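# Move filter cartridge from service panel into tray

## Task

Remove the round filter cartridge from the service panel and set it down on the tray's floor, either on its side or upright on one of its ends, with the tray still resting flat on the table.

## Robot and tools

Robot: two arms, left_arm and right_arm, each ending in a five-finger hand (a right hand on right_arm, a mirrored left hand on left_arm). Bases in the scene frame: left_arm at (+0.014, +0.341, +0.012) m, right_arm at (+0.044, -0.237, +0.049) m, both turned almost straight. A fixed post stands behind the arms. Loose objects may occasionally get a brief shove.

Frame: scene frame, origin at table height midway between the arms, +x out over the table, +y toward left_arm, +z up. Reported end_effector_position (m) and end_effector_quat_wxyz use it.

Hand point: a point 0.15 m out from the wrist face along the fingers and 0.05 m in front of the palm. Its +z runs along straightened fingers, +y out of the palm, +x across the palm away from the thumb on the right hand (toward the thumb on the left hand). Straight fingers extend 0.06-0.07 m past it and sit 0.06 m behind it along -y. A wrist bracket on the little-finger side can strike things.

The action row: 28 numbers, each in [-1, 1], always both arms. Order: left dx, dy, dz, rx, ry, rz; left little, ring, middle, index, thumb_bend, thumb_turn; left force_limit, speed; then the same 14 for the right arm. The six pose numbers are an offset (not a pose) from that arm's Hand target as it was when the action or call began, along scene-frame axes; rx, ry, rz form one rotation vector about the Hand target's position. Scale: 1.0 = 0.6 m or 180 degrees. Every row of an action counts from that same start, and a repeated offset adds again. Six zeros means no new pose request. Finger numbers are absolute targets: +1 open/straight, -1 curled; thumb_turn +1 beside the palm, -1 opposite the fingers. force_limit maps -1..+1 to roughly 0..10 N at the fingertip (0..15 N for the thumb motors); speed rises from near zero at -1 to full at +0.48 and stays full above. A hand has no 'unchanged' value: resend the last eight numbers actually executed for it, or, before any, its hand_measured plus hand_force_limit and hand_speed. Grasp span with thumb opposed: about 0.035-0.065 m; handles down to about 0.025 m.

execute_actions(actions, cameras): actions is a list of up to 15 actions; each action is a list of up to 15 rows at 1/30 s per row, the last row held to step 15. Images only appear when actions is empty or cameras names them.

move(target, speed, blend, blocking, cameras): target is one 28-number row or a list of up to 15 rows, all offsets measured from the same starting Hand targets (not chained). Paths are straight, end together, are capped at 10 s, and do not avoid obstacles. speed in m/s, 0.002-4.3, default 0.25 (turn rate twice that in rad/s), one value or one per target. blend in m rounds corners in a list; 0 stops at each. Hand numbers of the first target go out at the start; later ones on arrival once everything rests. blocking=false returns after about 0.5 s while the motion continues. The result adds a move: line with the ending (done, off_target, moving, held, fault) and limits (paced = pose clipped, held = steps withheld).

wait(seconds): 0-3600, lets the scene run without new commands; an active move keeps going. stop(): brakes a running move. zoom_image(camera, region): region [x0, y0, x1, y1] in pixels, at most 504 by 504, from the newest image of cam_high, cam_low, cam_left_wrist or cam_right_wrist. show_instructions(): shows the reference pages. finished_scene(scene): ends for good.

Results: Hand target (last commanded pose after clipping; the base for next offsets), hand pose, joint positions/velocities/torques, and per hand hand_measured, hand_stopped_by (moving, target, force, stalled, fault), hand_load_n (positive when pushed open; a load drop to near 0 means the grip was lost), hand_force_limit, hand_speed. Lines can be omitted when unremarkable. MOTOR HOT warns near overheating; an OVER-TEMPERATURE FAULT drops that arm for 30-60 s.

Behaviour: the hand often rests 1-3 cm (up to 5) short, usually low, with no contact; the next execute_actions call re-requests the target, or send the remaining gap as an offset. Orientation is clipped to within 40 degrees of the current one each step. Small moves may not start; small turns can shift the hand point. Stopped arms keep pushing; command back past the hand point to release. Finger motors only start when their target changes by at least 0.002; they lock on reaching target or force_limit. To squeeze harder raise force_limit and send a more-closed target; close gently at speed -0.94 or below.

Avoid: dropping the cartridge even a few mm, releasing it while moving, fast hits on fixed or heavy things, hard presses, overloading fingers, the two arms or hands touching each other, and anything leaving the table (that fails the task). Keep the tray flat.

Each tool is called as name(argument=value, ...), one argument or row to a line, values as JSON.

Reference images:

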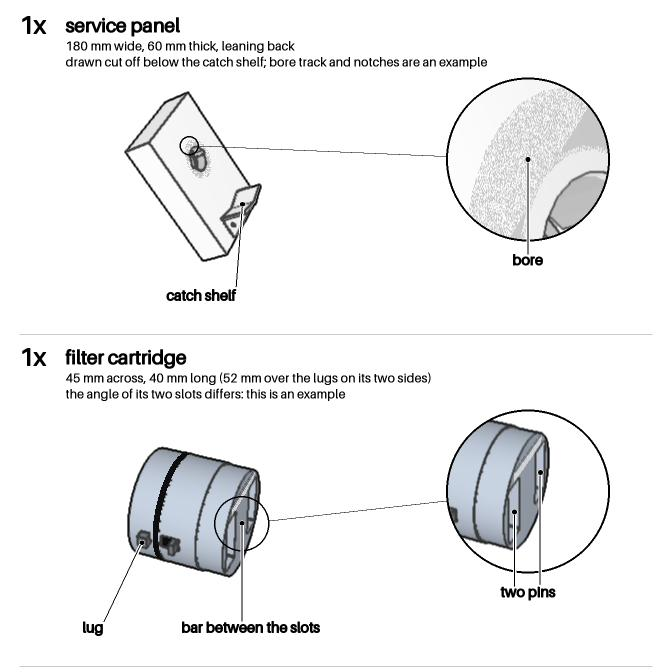

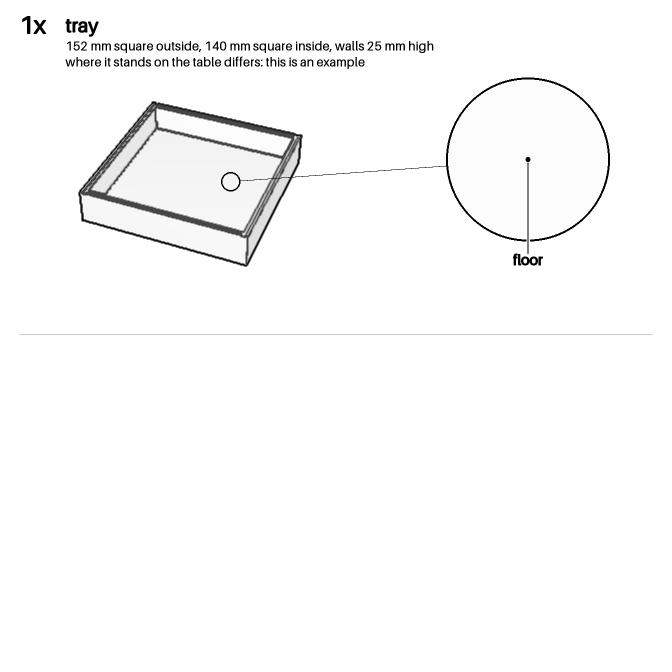

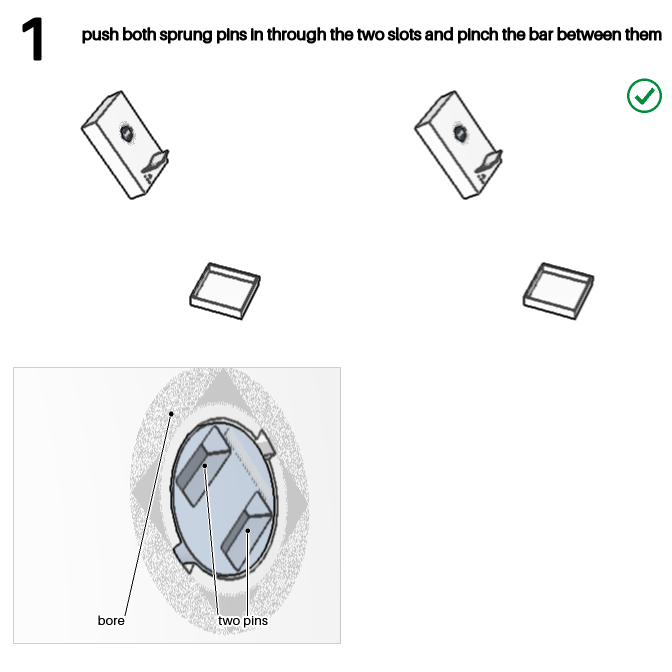

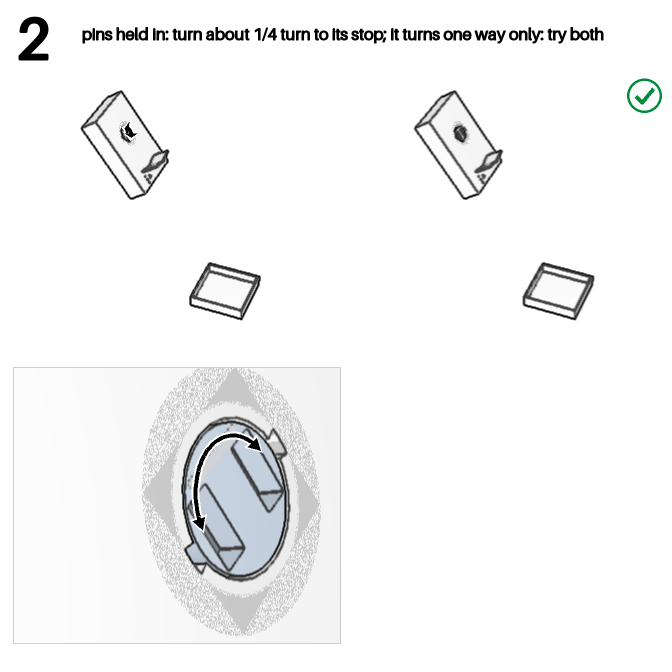

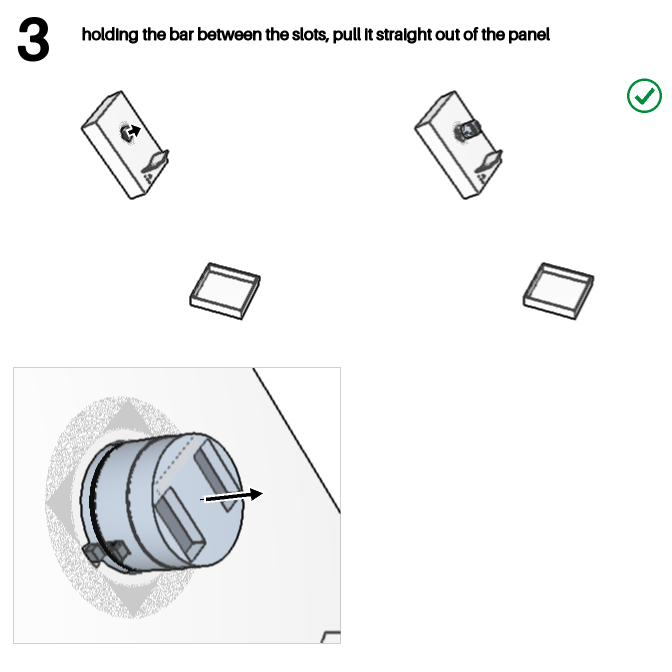

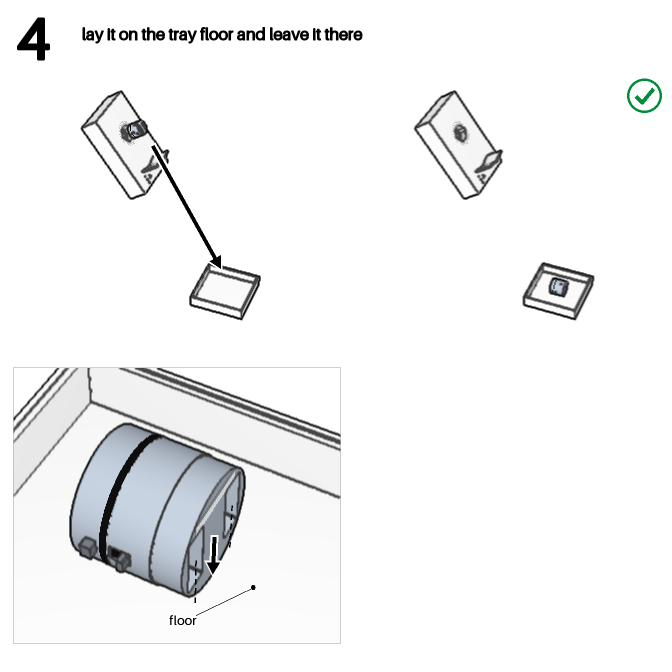

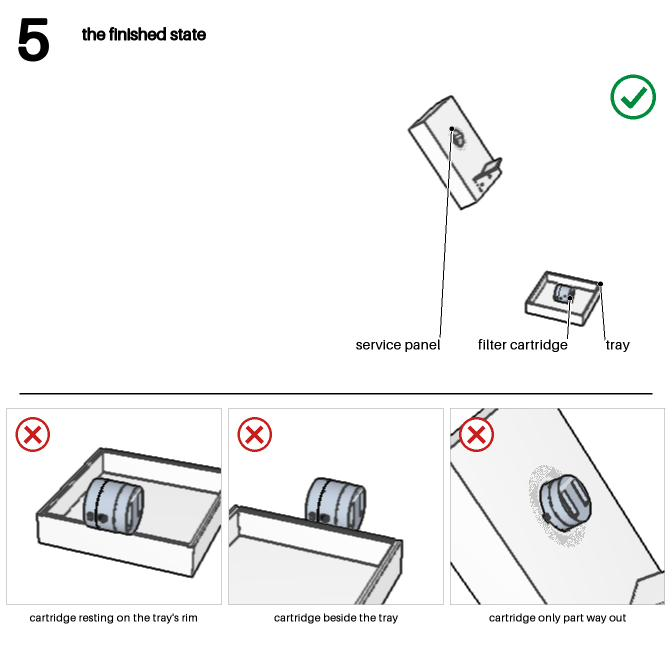

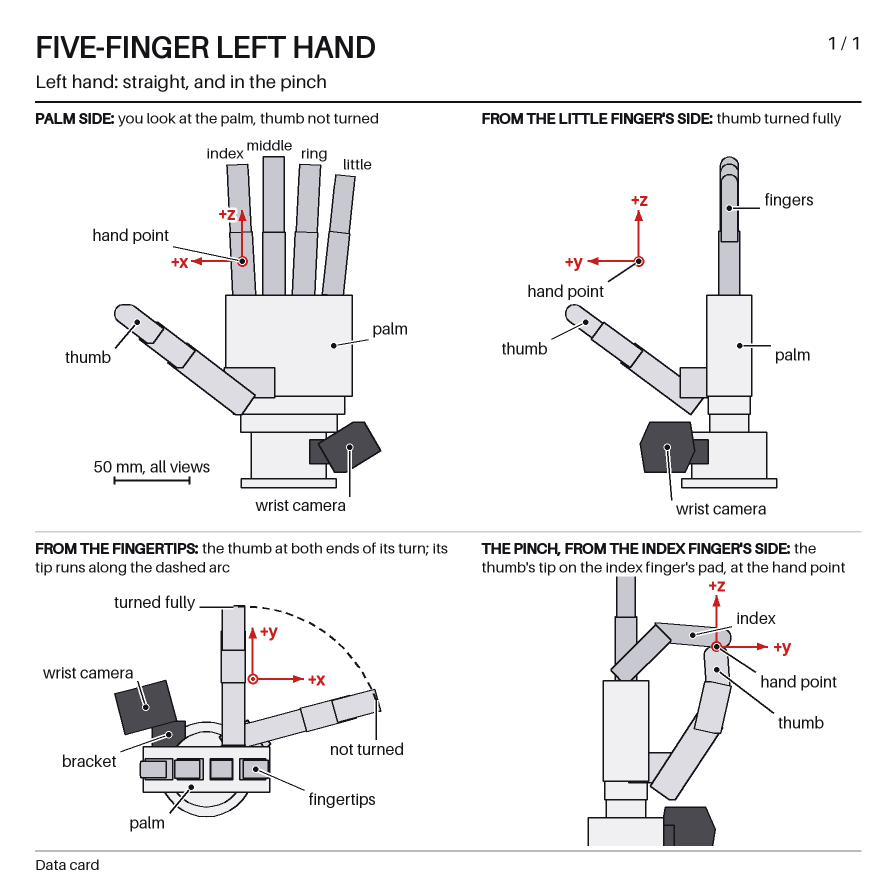

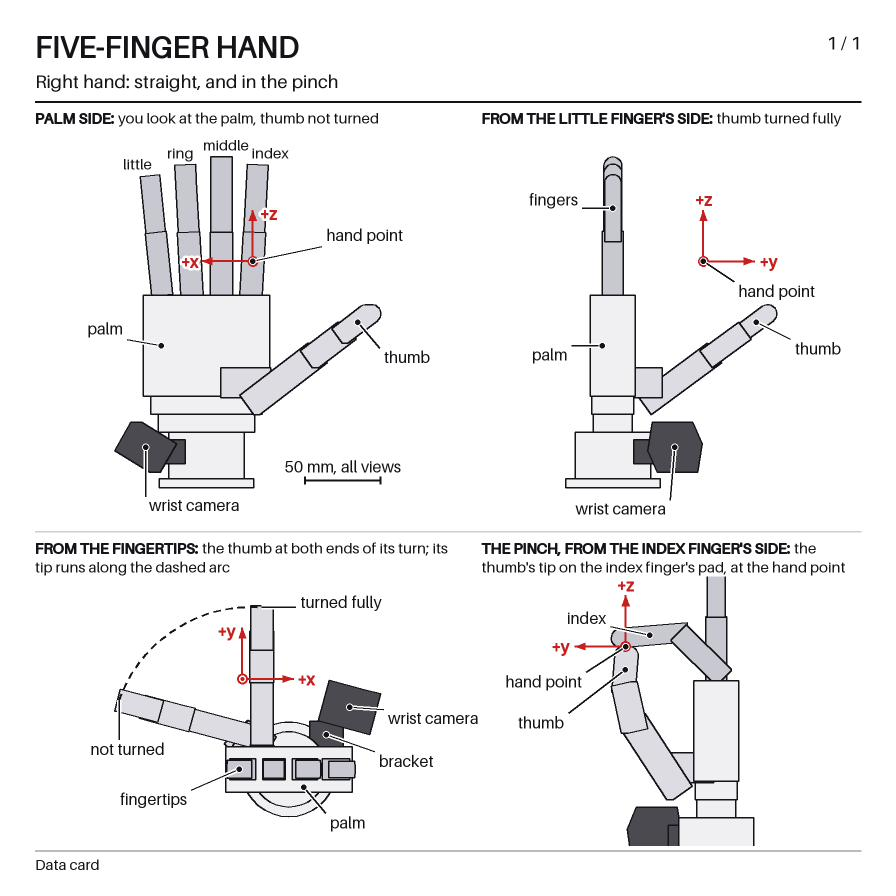

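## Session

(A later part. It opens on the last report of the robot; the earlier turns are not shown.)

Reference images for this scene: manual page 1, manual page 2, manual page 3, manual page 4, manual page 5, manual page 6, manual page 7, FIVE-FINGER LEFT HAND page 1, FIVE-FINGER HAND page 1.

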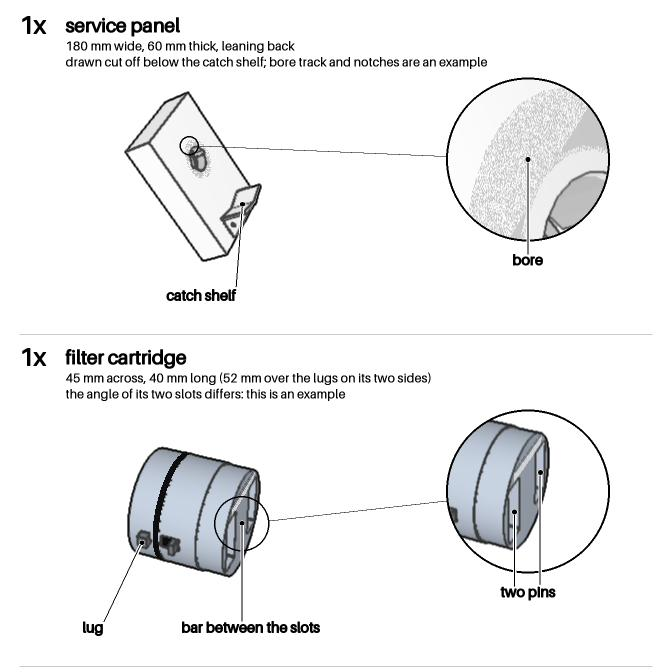

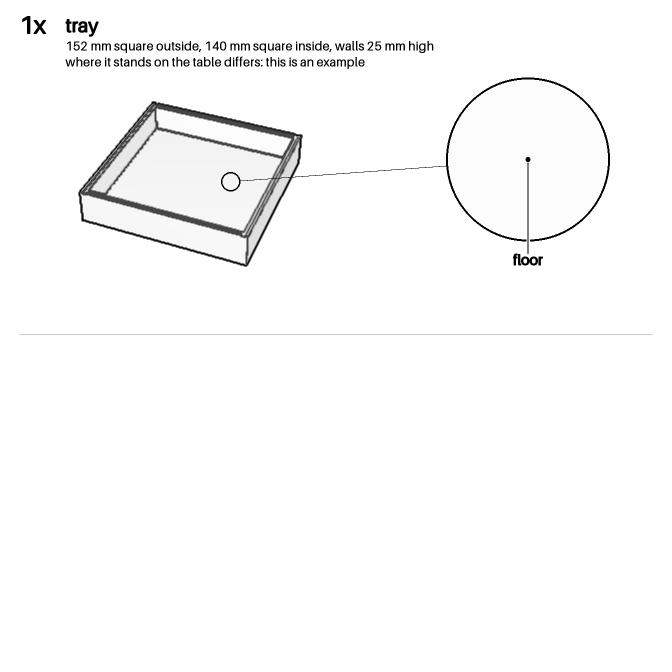

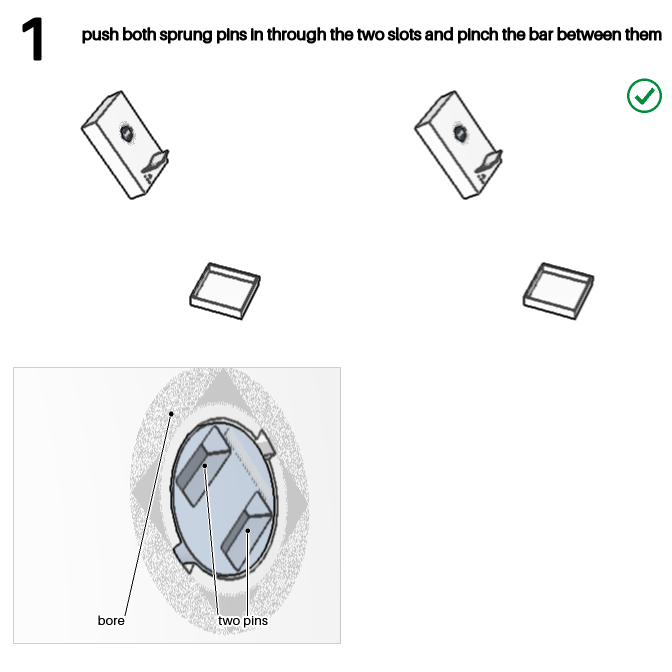

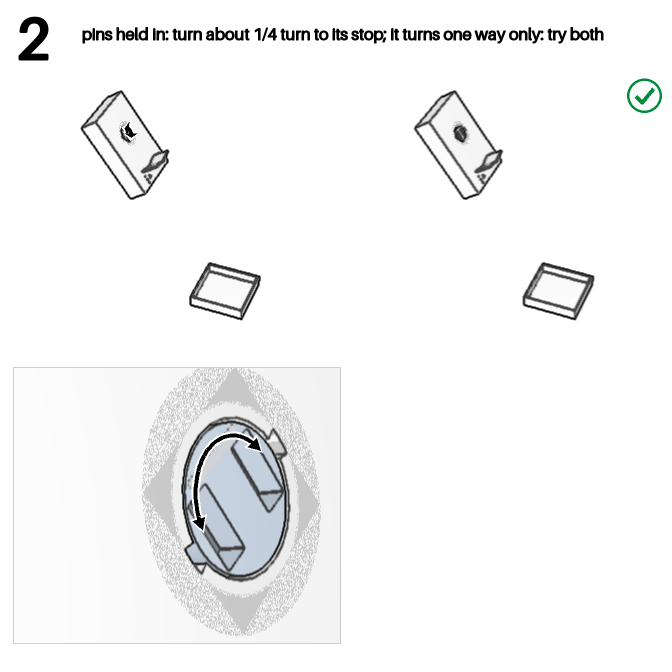

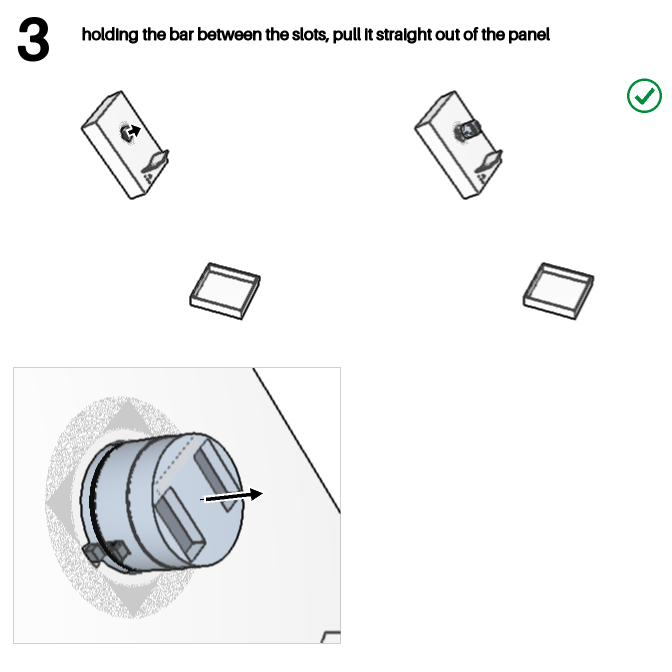

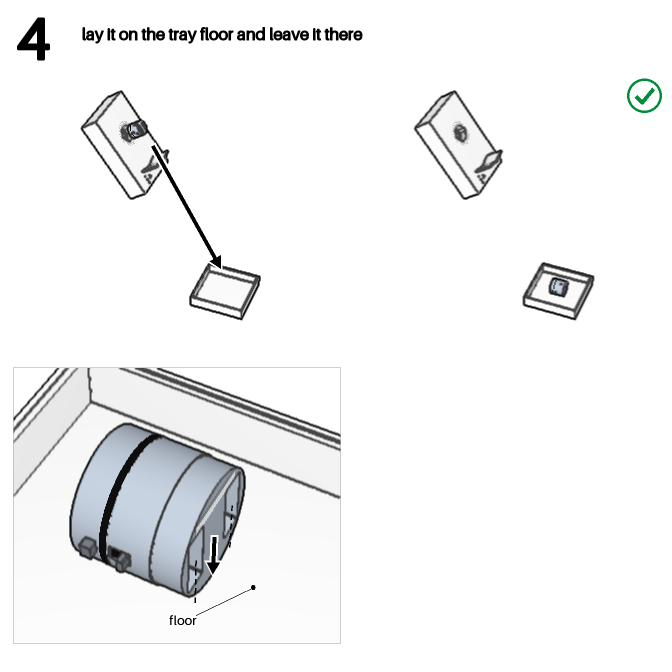

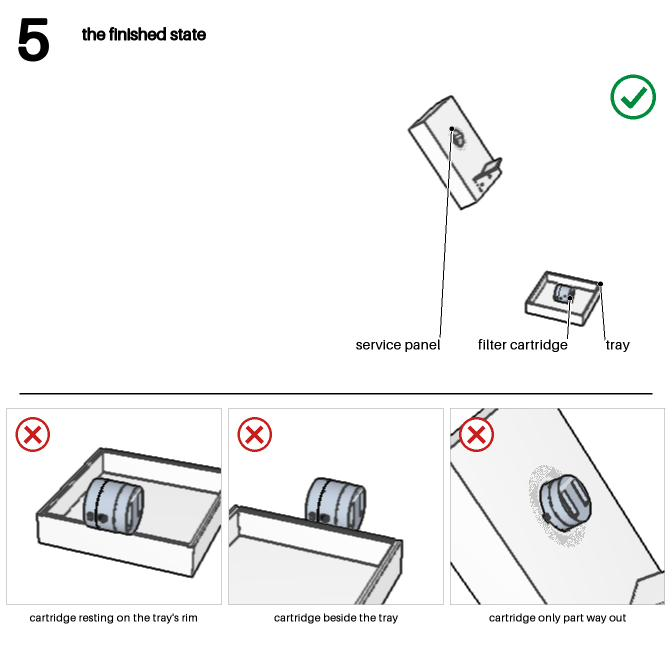

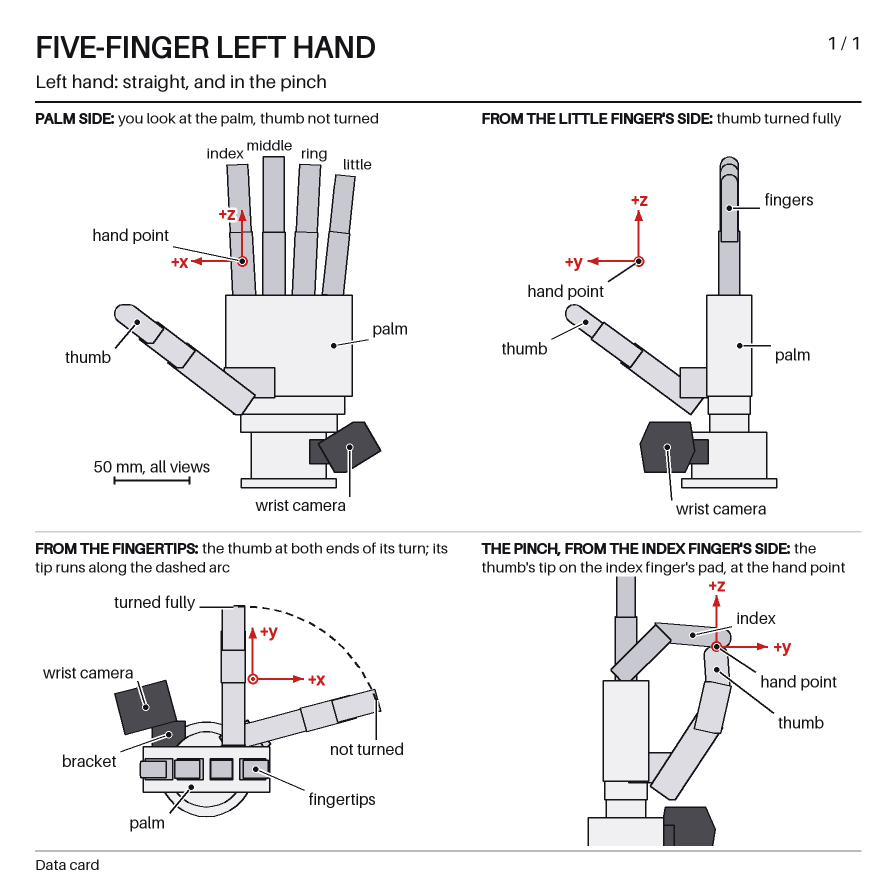

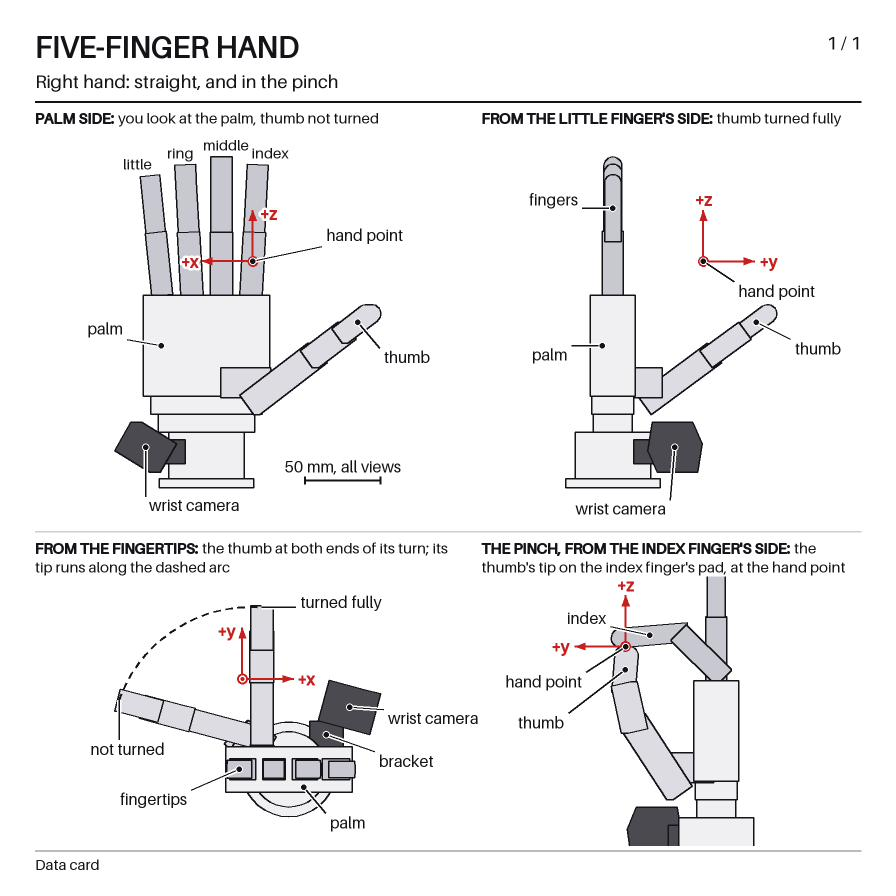

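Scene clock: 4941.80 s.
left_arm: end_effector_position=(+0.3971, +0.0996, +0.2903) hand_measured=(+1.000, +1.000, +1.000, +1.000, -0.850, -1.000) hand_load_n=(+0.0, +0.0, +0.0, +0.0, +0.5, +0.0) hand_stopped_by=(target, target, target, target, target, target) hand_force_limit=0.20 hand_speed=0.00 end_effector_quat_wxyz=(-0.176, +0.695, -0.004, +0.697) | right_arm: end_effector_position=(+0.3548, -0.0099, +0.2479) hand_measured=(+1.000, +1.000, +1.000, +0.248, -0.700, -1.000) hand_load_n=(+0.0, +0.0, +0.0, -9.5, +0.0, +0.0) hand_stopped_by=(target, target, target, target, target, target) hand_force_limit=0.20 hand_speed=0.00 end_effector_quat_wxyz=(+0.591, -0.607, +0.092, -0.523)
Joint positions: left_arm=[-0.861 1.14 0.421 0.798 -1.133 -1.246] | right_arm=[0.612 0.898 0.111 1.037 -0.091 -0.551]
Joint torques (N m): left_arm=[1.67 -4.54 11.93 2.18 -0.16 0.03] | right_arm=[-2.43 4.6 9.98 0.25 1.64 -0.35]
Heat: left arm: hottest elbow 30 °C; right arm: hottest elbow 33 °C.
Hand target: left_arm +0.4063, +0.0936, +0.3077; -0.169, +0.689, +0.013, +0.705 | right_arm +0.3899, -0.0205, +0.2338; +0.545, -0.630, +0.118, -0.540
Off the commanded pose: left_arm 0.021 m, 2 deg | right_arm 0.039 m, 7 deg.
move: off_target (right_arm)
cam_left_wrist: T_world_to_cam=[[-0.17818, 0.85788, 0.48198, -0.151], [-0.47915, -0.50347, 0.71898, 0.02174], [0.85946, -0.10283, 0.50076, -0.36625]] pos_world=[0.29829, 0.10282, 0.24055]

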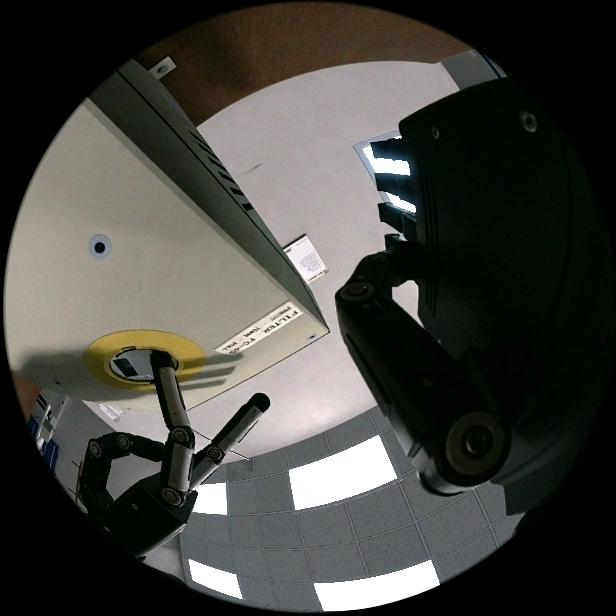

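move(
  target=[
    [0,0,0,0,0,0,1,1,1,1,-0.85,-1,0.2,0.0,-0.0913,-0.0083,0.0365,0.0086,-0.0164,0.0122,1,1,1,0.25,-0.7,-1,0.2,0.0],
    [0,0,0,0,0,0,1,1,1,1,-0.85,-1,0.2,0.0,-0.0682,-0.0040,0.034,0.0086,-0.0164,0.0122,1,1,1,0.25,-0.7,-1,0.2,0.0],
    [0,0,0,0,0,0,1,1,1,1,-0.85,-1,0.2,0.0,-0.0433,-0.0060,0.0233,0.0086,-0.0164,0.0122,1,1,1,0.25,-0.7,-1,0.2,0.0],
    [0,0,0,0,0,0,1,1,1,1,-0.85,-1,0.2,0.0,-0.0150,-0.0110,0.0080,0.0043,-0.0082,0.0061,1,1,1,0.25,-0.7,-1,0.2,0.0],
  ],
  speed=[0.1,0.05,0.04,0.04],
  cameras=["cam_left_wrist"],
)

zoom_image(
  camera="cam_left_wrist",
  region=[140, 340, 185, 385],
)

move(
  target=[0,0,0,0,0,0,1,1,1,1,-0.85,-1,0.2,0.0,0.0280,-0.0050,-0.0140,-0.0043,0.0082,-0.0061,1,1,1,0.25,-0.7,-1,0.2,0.0],
  speed=0.04,
  cameras=["cam_left_wrist"],
)

zoom_image(
  camera="cam_left_wrist",
  region=[140, 340, 185, 385],
)

Scene clock: 4962.27 s.
left_arm: end_effector_position=(+0.3971, +0.0996, +0.2903) hand_measured=(+1.000, +1.000, +1.000, +1.000, -0.850, -1.000) hand_load_n=(+0.0, +0.0, +0.0, +0.0, +0.0, +0.0) hand_stopped_by=(target, target, target, target, target, target) hand_force_limit=0.20 hand_speed=0.00 end_effector_quat_wxyz=(-0.176, +0.695, -0.004, +0.697) | right_arm: end_effector_position=(+0.3503, -0.0188, +0.2437) hand_measured=(+1.000, +1.000, +1.000, +0.250, -0.700, -1.000) hand_load_n=(+0.0, +0.0, +0.0, -8.0, +0.0, +0.0) hand_stopped_by=(target, target, target, target, target, target) hand_force_limit=0.20 hand_speed=0.00 end_effector_quat_wxyz=(+0.589, -0.607, +0.085, -0.527)
Joint positions: left_arm=[-0.861 1.14 0.421 0.798 -1.133 -1.246] | right_arm=[0.583 0.876 0.084 1.045 -0.126 -0.559]
Joint torques (N m): left_arm=[1.85 -4.6 11.9 2.21 -0.16 0.03] | right_arm=[-2.02 3.9 9.96 0.83 1.37 -0.21]
Heat: left arm: hottest elbow 30 °C; right arm: hottest elbow 33 °C.
Hand target: left_arm +0.4063, +0.0936, +0.3077; -0.169, +0.689, +0.013, +0.705 | right_arm +0.3808, -0.0271, +0.2386; +0.556, -0.621, +0.108, -0.542
Off the commanded pose: left_arm 0.021 m, 2 deg | right_arm 0.032 m, 5 deg.
move: off_target (right_arm)
cam_left_wrist: T_world_to_cam=[[-0.17818, 0.85788, 0.48198, -0.151], [-0.47915, -0.50347, 0.71898, 0.02174], [0.85946, -0.10283, 0.50076, -0.36625]] pos_world=[0.29829, 0.10282, 0.24055]

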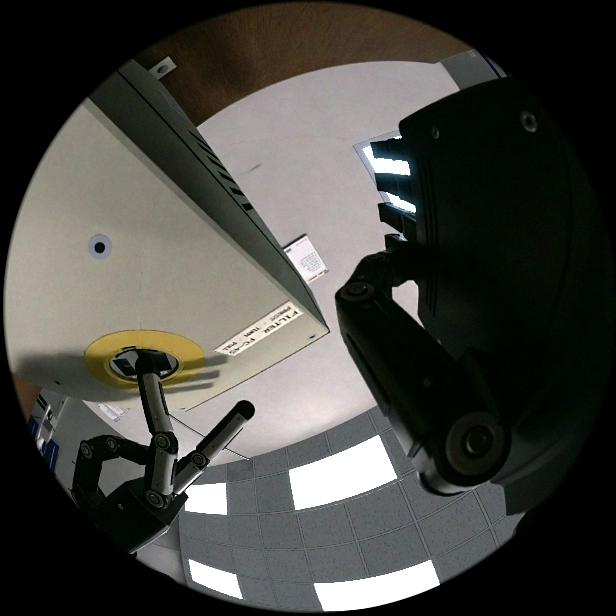

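Scaled by 11.200 from the camera's image (finer frame: 880x880).

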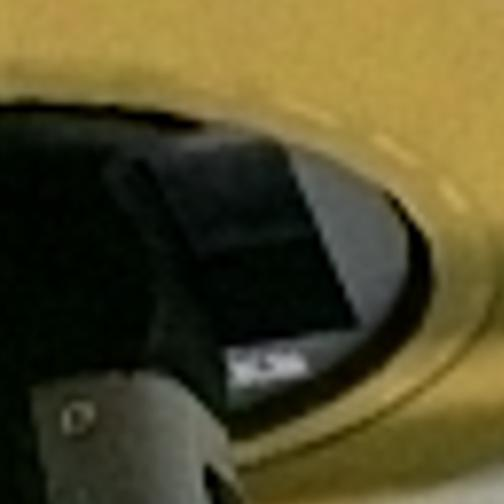

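Scene clock: 4963.20 s.
left_arm: end_effector_position=(+0.3971, +0.0996, +0.2903) hand_measured=(+1.000, +1.000, +1.000, +1.000, -0.850, -1.000) hand_load_n=(+0.0, +0.0, +0.0, +0.0, +0.0, +0.0) hand_stopped_by=(target, target, target, target, target, target) hand_force_limit=0.20 hand_speed=0.00 end_effector_quat_wxyz=(-0.176, +0.695, -0.004, +0.697) | right_arm: end_effector_position=(+0.3519, -0.0196, +0.2428) hand_measured=(+1.000, +1.000, +1.000, +0.250, -0.700, -1.000) hand_load_n=(+0.0, +0.0, +0.0, -10.0, +0.0, +0.0) hand_stopped_by=(target, target, target, target, target, target) hand_force_limit=0.20 hand_speed=0.00 end_effector_quat_wxyz=(+0.595, -0.606, +0.085, -0.521)
Joint positions: left_arm=[-0.861 1.14 0.421 0.798 -1.133 -1.246] | right_arm=[0.557 0.897 0.084 1.07 -0.161 -0.538]
Joint torques (N m): left_arm=[1.67 -4.6 11.92 2.18 -0.16 0.03] | right_arm=[-3.02 6.3 11.1 -0.28 2.01 -0.38]
Heat: left arm: hottest elbow 30 °C; right arm: hottest elbow 33 °C.
Hand target: left_arm +0.4063, +0.0936, +0.3077; -0.169, +0.689, +0.013, +0.705 | right_arm +0.3976, -0.0301, +0.2302; +0.545, -0.630, +0.118, -0.540
Off the commanded pose: left_arm 0.021 m, 2 deg | right_arm 0.049 m, 8 deg.
move: off_target (right_arm)
cam_left_wrist: T_world_to_cam=[[-0.17818, 0.85788, 0.48198, -0.151], [-0.47915, -0.50347, 0.71898, 0.02174], [0.85946, -0.10283, 0.50076, -0.36625]] pos_world=[0.29829, 0.10282, 0.24055]

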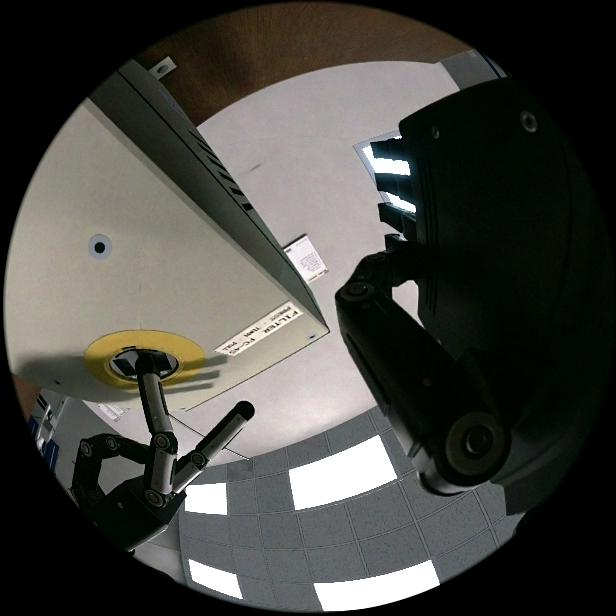

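Scaled by 11.200 from the camera's image (finer frame: 880x880).

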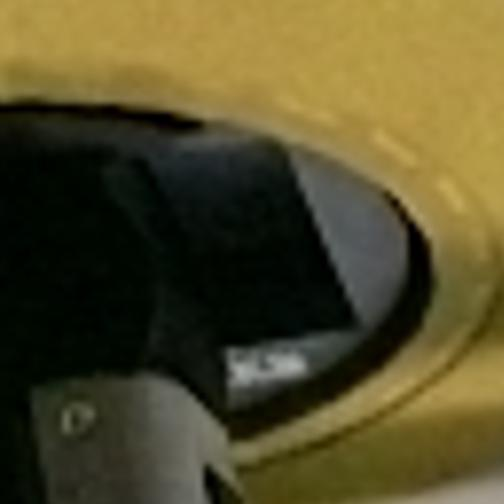

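move(
  target=[
    [0,0,0,0,0,0,1,1,1,1,-0.85,-1,0.2,0.0,-0.1145,0.0120,0.0566,0.0129,-0.0246,0.0183,1,1,1,0.25,-0.7,-1,0.2,0.0],
    [0,0,0,0,0,0,1,1,1,1,-0.85,-1,0.2,0.0,-0.0812,0.0120,0.0400,0.0129,-0.0246,0.0183,1,1,1,0.25,-0.7,-1,0.2,0.0],
    [0,0,0,0,0,0,1,1,1,1,-0.85,-1,0.2,0.0,-0.0563,0.0150,0.0292,0.0129,-0.0246,0.0183,1,1,1,0.25,-0.7,-1,0.2,0.0],
  ],
  speed=[0.1,0.05,0.04],
  cameras=["cam_left_wrist"],
)

zoom_image(
  camera="cam_left_wrist",
  region=[140, 340, 185, 385],
)

move(
  target=[0,0,0,0,0,0,1,1,1,1,-0.85,-1,0.2,0.0,0.0220,-0.0060,-0.0093,-0.0043,0.0082,-0.0061,1,1,1,0.25,-0.7,-1,0.2,0.0],
  speed=0.04,
  cameras=["cam_left_wrist"],
)

zoom_image(
  camera="cam_left_wrist",
  region=[140, 340, 185, 385],
)

Scene clock: 4972.63 s.
left_arm: end_effector_position=(+0.3971, +0.0996, +0.2903) hand_measured=(+1.000, +1.000, +1.000, +1.000, -0.850, -1.000) hand_load_n=(+0.0, +0.0, +0.0, -0.5, +0.5, -0.5) hand_stopped_by=(target, target, target, target, target, target) hand_force_limit=0.20 hand_speed=0.00 end_effector_quat_wxyz=(-0.176, +0.695, -0.004, +0.697) | right_arm: end_effector_position=(+0.3538, -0.0182, +0.2470) hand_measured=(+1.000, +1.000, +1.000, +0.250, -0.700, -1.000) hand_load_n=(+0.0, -0.5, +0.0, +2.5, +0.0, +0.0) hand_stopped_by=(target, target, target, target, target, target) hand_force_limit=0.20 hand_speed=0.00 end_effector_quat_wxyz=(+0.584, -0.600, +0.080, -0.541)
Joint positions: left_arm=[-0.861 1.14 0.421 0.798 -1.133 -1.246] | right_arm=[0.596 0.913 0.087 1.099 -0.103 -0.586]
Joint torques (N m): left_arm=[1.67 -4.78 11.92 2.19 -0.16 0.04] | right_arm=[-0.15 0.73 7.6 2.22 0.32 0.04]
Heat: left arm: hottest elbow 30 °C; right arm: hottest elbow 33 °C.
Hand target: left_arm +0.4063, +0.0936, +0.3077; -0.169, +0.689, +0.013, +0.705 | right_arm +0.3639, -0.0211, +0.2477; +0.577, -0.601, +0.089, -0.546
Off the commanded pose: left_arm 0.021 m, 2 deg | right_arm 0.010 m, 1 deg.
move: done
cam_left_wrist: T_world_to_cam=[[-0.17818, 0.85788, 0.48198, -0.151], [-0.47915, -0.50347, 0.71898, 0.02174], [0.85946, -0.10283, 0.50076, -0.36625]] pos_world=[0.29829, 0.10282, 0.24055]

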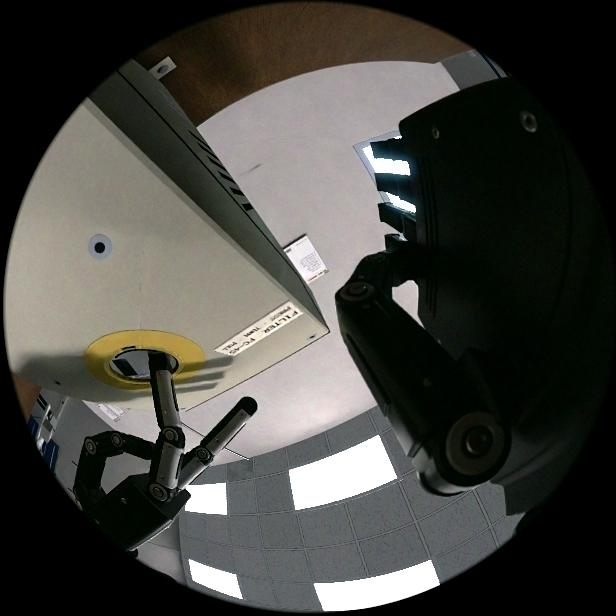

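Scaled by 11.200 from the camera's image (finer frame: 880x880).

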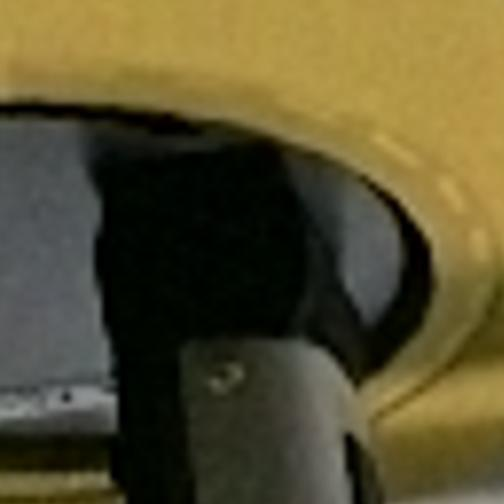

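Scene clock: 4973.53 s.
left_arm: end_effector_position=(+0.3971, +0.0996, +0.2903) hand_measured=(+1.000, +1.000, +1.000, +1.000, -0.850, -1.000) hand_load_n=(+0.0, +0.0, +0.0, +0.0, +0.0, +0.0) hand_stopped_by=(target, target, target, target, target, target) hand_force_limit=0.20 hand_speed=0.00 end_effector_quat_wxyz=(-0.176, +0.695, -0.004, +0.697) | right_arm: end_effector_position=(+0.3558, -0.0185, +0.2470) hand_measured=(+1.000, +1.000, +1.000, +0.250, -0.700, -1.000) hand_load_n=(+0.0, +0.0, +0.0, +0.0, +0.0, +0.0) hand_stopped_by=(target, target, target, target, target, target) hand_force_limit=0.20 hand_speed=0.00 end_effector_quat_wxyz=(+0.589, -0.600, +0.081, -0.535)
Joint positions: left_arm=[-0.861 1.14 0.421 0.798 -1.133 -1.246] | right_arm=[0.575 0.922 0.091 1.103 -0.13 -0.567]
Joint torques (N m): left_arm=[1.73 -4.66 11.92 2.17 -0.16 0.03] | right_arm=[-1.26 2.37 8.76 1.25 0.84 -0.13]
Heat: left arm: hottest elbow 30 °C; right arm: hottest elbow 33 °C.
Hand target: left_arm +0.4063, +0.0936, +0.3077; -0.169, +0.689, +0.013, +0.705 | right_arm +0.3771, -0.0247, +0.2421; +0.566, -0.611, +0.099, -0.544
Off the commanded pose: left_arm 0.021 m, 2 deg | right_arm 0.023 m, 4 deg.
move: off_target (right_arm)
cam_left_wrist: T_world_to_cam=[[-0.17818, 0.85788, 0.48198, -0.151], [-0.47915, -0.50347, 0.71898, 0.02174], [0.85946, -0.10283, 0.50076, -0.36625]] pos_world=[0.29829, 0.10282, 0.24055]

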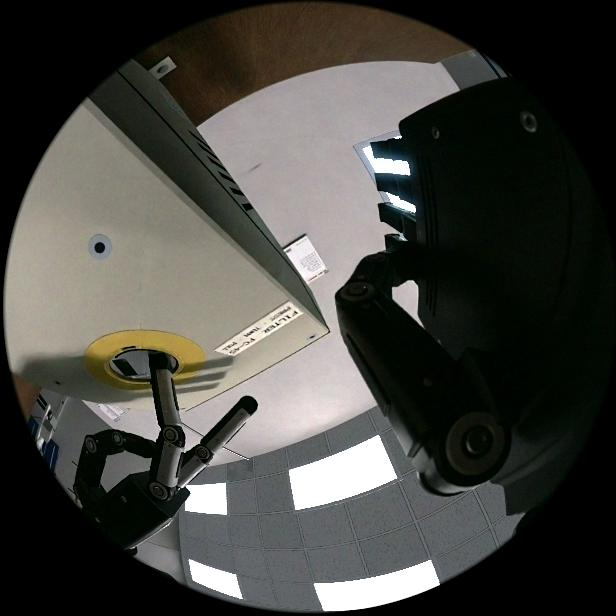

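Scaled by 11.200 from the camera's image (finer frame: 880x880).

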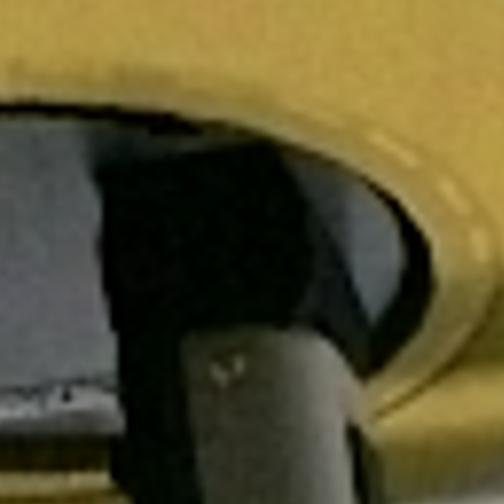

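move(
  target=[0,0,0,0,0,0,1,1,1,1,-0.85,-1,0.2,0.0,0.0280,-0.0050,-0.0140,-0.0043,0.0082,-0.0061,1,1,1,0.25,-0.7,-1,0.2,0.0],
  speed=0.04,
  cameras=["cam_left_wrist"],
)

zoom_image(
  camera="cam_left_wrist",
  region=[140, 340, 185, 385],
)

move(
  target=[0,0,0,0,0,0,1,1,1,1,-0.85,-1,0.2,0.0,0.0280,-0.0030,-0.0140,-0.0043,0.0082,-0.0061,1,1,1,0.25,-0.7,-1,0.2,0.0],
  speed=0.04,
  cameras=["cam_left_wrist"],
)

zoom_image(
  camera="cam_left_wrist",
  region=[140, 340, 185, 385],
)

Scene clock: 4979.83 s.
left_arm: end_effector_position=(+0.3971, +0.0996, +0.2903) hand_measured=(+1.000, +1.000, +1.000, +1.000, -0.850, -1.000) hand_load_n=(+0.0, +0.0, +0.0, +0.0, +0.0, +0.0) hand_stopped_by=(target, target, target, target, target, target) hand_force_limit=0.20 hand_speed=0.00 end_effector_quat_wxyz=(-0.176, +0.695, -0.004, +0.697) | right_arm: end_effector_position=(+0.3590, -0.0164, +0.2477) hand_measured=(+1.000, +1.000, +1.000, +0.250, -0.700, -1.000) hand_load_n=(+0.0, +0.0, +0.0, -2.5, +0.0, +0.0) hand_stopped_by=(target, target, target, target, target, target) hand_force_limit=0.20 hand_speed=0.00 end_effector_quat_wxyz=(+0.597, -0.599, +0.081, -0.527)
Joint positions: left_arm=[-0.861 1.14 0.421 0.798 -1.133 -1.246] | right_arm=[0.553 0.95 0.1 1.126 -0.167 -0.542]
Joint torques (N m): left_arm=[1.73 -4.6 11.9 2.18 -0.17 0.02] | right_arm=[-2.2 4.19 9.5 0.31 1.58 -0.3]
Heat: left arm: hottest elbow 30 °C; right arm: hottest elbow 34 °C.
Hand target: left_arm +0.4063, +0.0936, +0.3077; -0.169, +0.689, +0.013, +0.705 | right_arm +0.3939, -0.0276, +0.2338; +0.556, -0.621, +0.108, -0.542
Off the commanded pose: left_arm 0.021 m, 2 deg | right_arm 0.039 m, 6 deg.
move: off_target (right_arm)
cam_left_wrist: T_world_to_cam=[[-0.17818, 0.85788, 0.48198, -0.151], [-0.47915, -0.50347, 0.71898, 0.02174], [0.85946, -0.10283, 0.50076, -0.36625]] pos_world=[0.29829, 0.10282, 0.24055]

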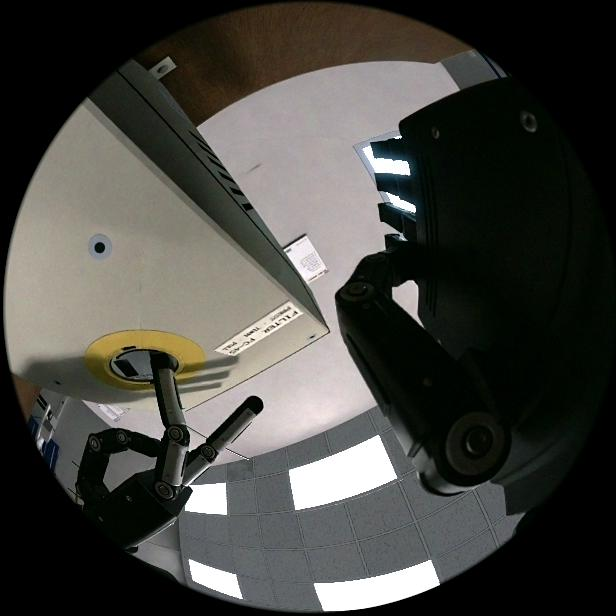

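Scaled by 11.200 from the camera's image (finer frame: 880x880).

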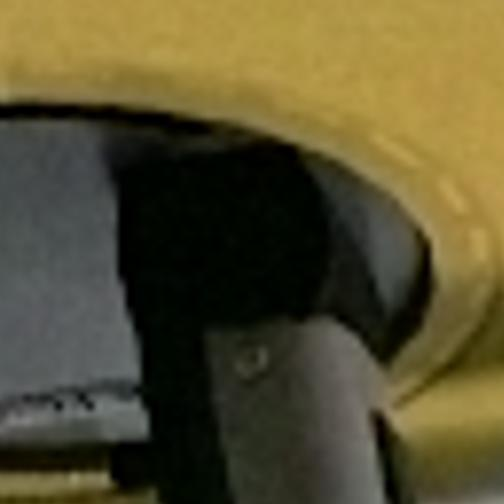

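Scene clock: 4980.77 s.
left_arm: end_effector_position=(+0.3971, +0.0996, +0.2903) hand_measured=(+1.000, +1.000, +1.000, +1.000, -0.850, -1.000) hand_load_n=(+0.0, +0.0, +0.0, +0.0, +0.0, +0.0) hand_stopped_by=(target, target, target, target, target, target) hand_force_limit=0.20 hand_speed=0.00 end_effector_quat_wxyz=(-0.176, +0.695, -0.004, +0.697) | right_arm: end_effector_position=(+0.3609, -0.0167, +0.2474) hand_measured=(+1.000, +1.000, +1.000, +0.250, -0.700, -1.000) hand_load_n=(+0.0, +0.0, +0.0, -6.5, +0.0, +0.0) hand_stopped_by=(target, target, target, target, target, target) hand_force_limit=0.20 hand_speed=0.00 end_effector_quat_wxyz=(+0.603, -0.598, +0.082, -0.521)
Joint positions: left_arm=[-0.861 1.14 0.421 0.798 -1.133 -1.246] | right_arm=[0.533 0.967 0.104 1.142 -0.193 -0.522]
Joint torques (N m): left_arm=[1.67 -4.78 11.92 2.19 -0.17 0.03] | right_arm=[-3.31 6.18 10.59 -0.7 2.17 -0.46]
Heat: left arm: hottest elbow 30 °C; right arm: hottest elbow 34 °C.
Hand target: left_arm +0.4063, +0.0936, +0.3077; -0.169, +0.689, +0.013, +0.705 | right_arm +0.4107, -0.0294, +0.2255; +0.545, -0.630, +0.117, -0.540
Off the commanded pose: left_arm 0.021 m, 2 deg | right_arm 0.056 m, 9 deg.
move: off_target (right_arm)
cam_left_wrist: T_world_to_cam=[[-0.17818, 0.85788, 0.48198, -0.151], [-0.47915, -0.50347, 0.71898, 0.02174], [0.85946, -0.10283, 0.50076, -0.36625]] pos_world=[0.29829, 0.10282, 0.24055]

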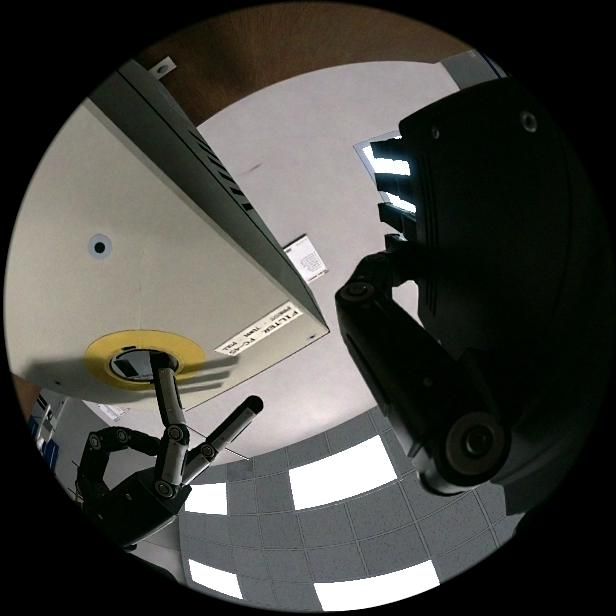

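Scaled by 11.200 from the camera's image (finer frame: 880x880).

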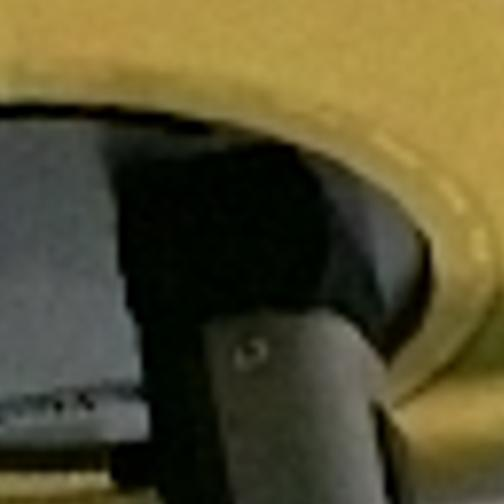

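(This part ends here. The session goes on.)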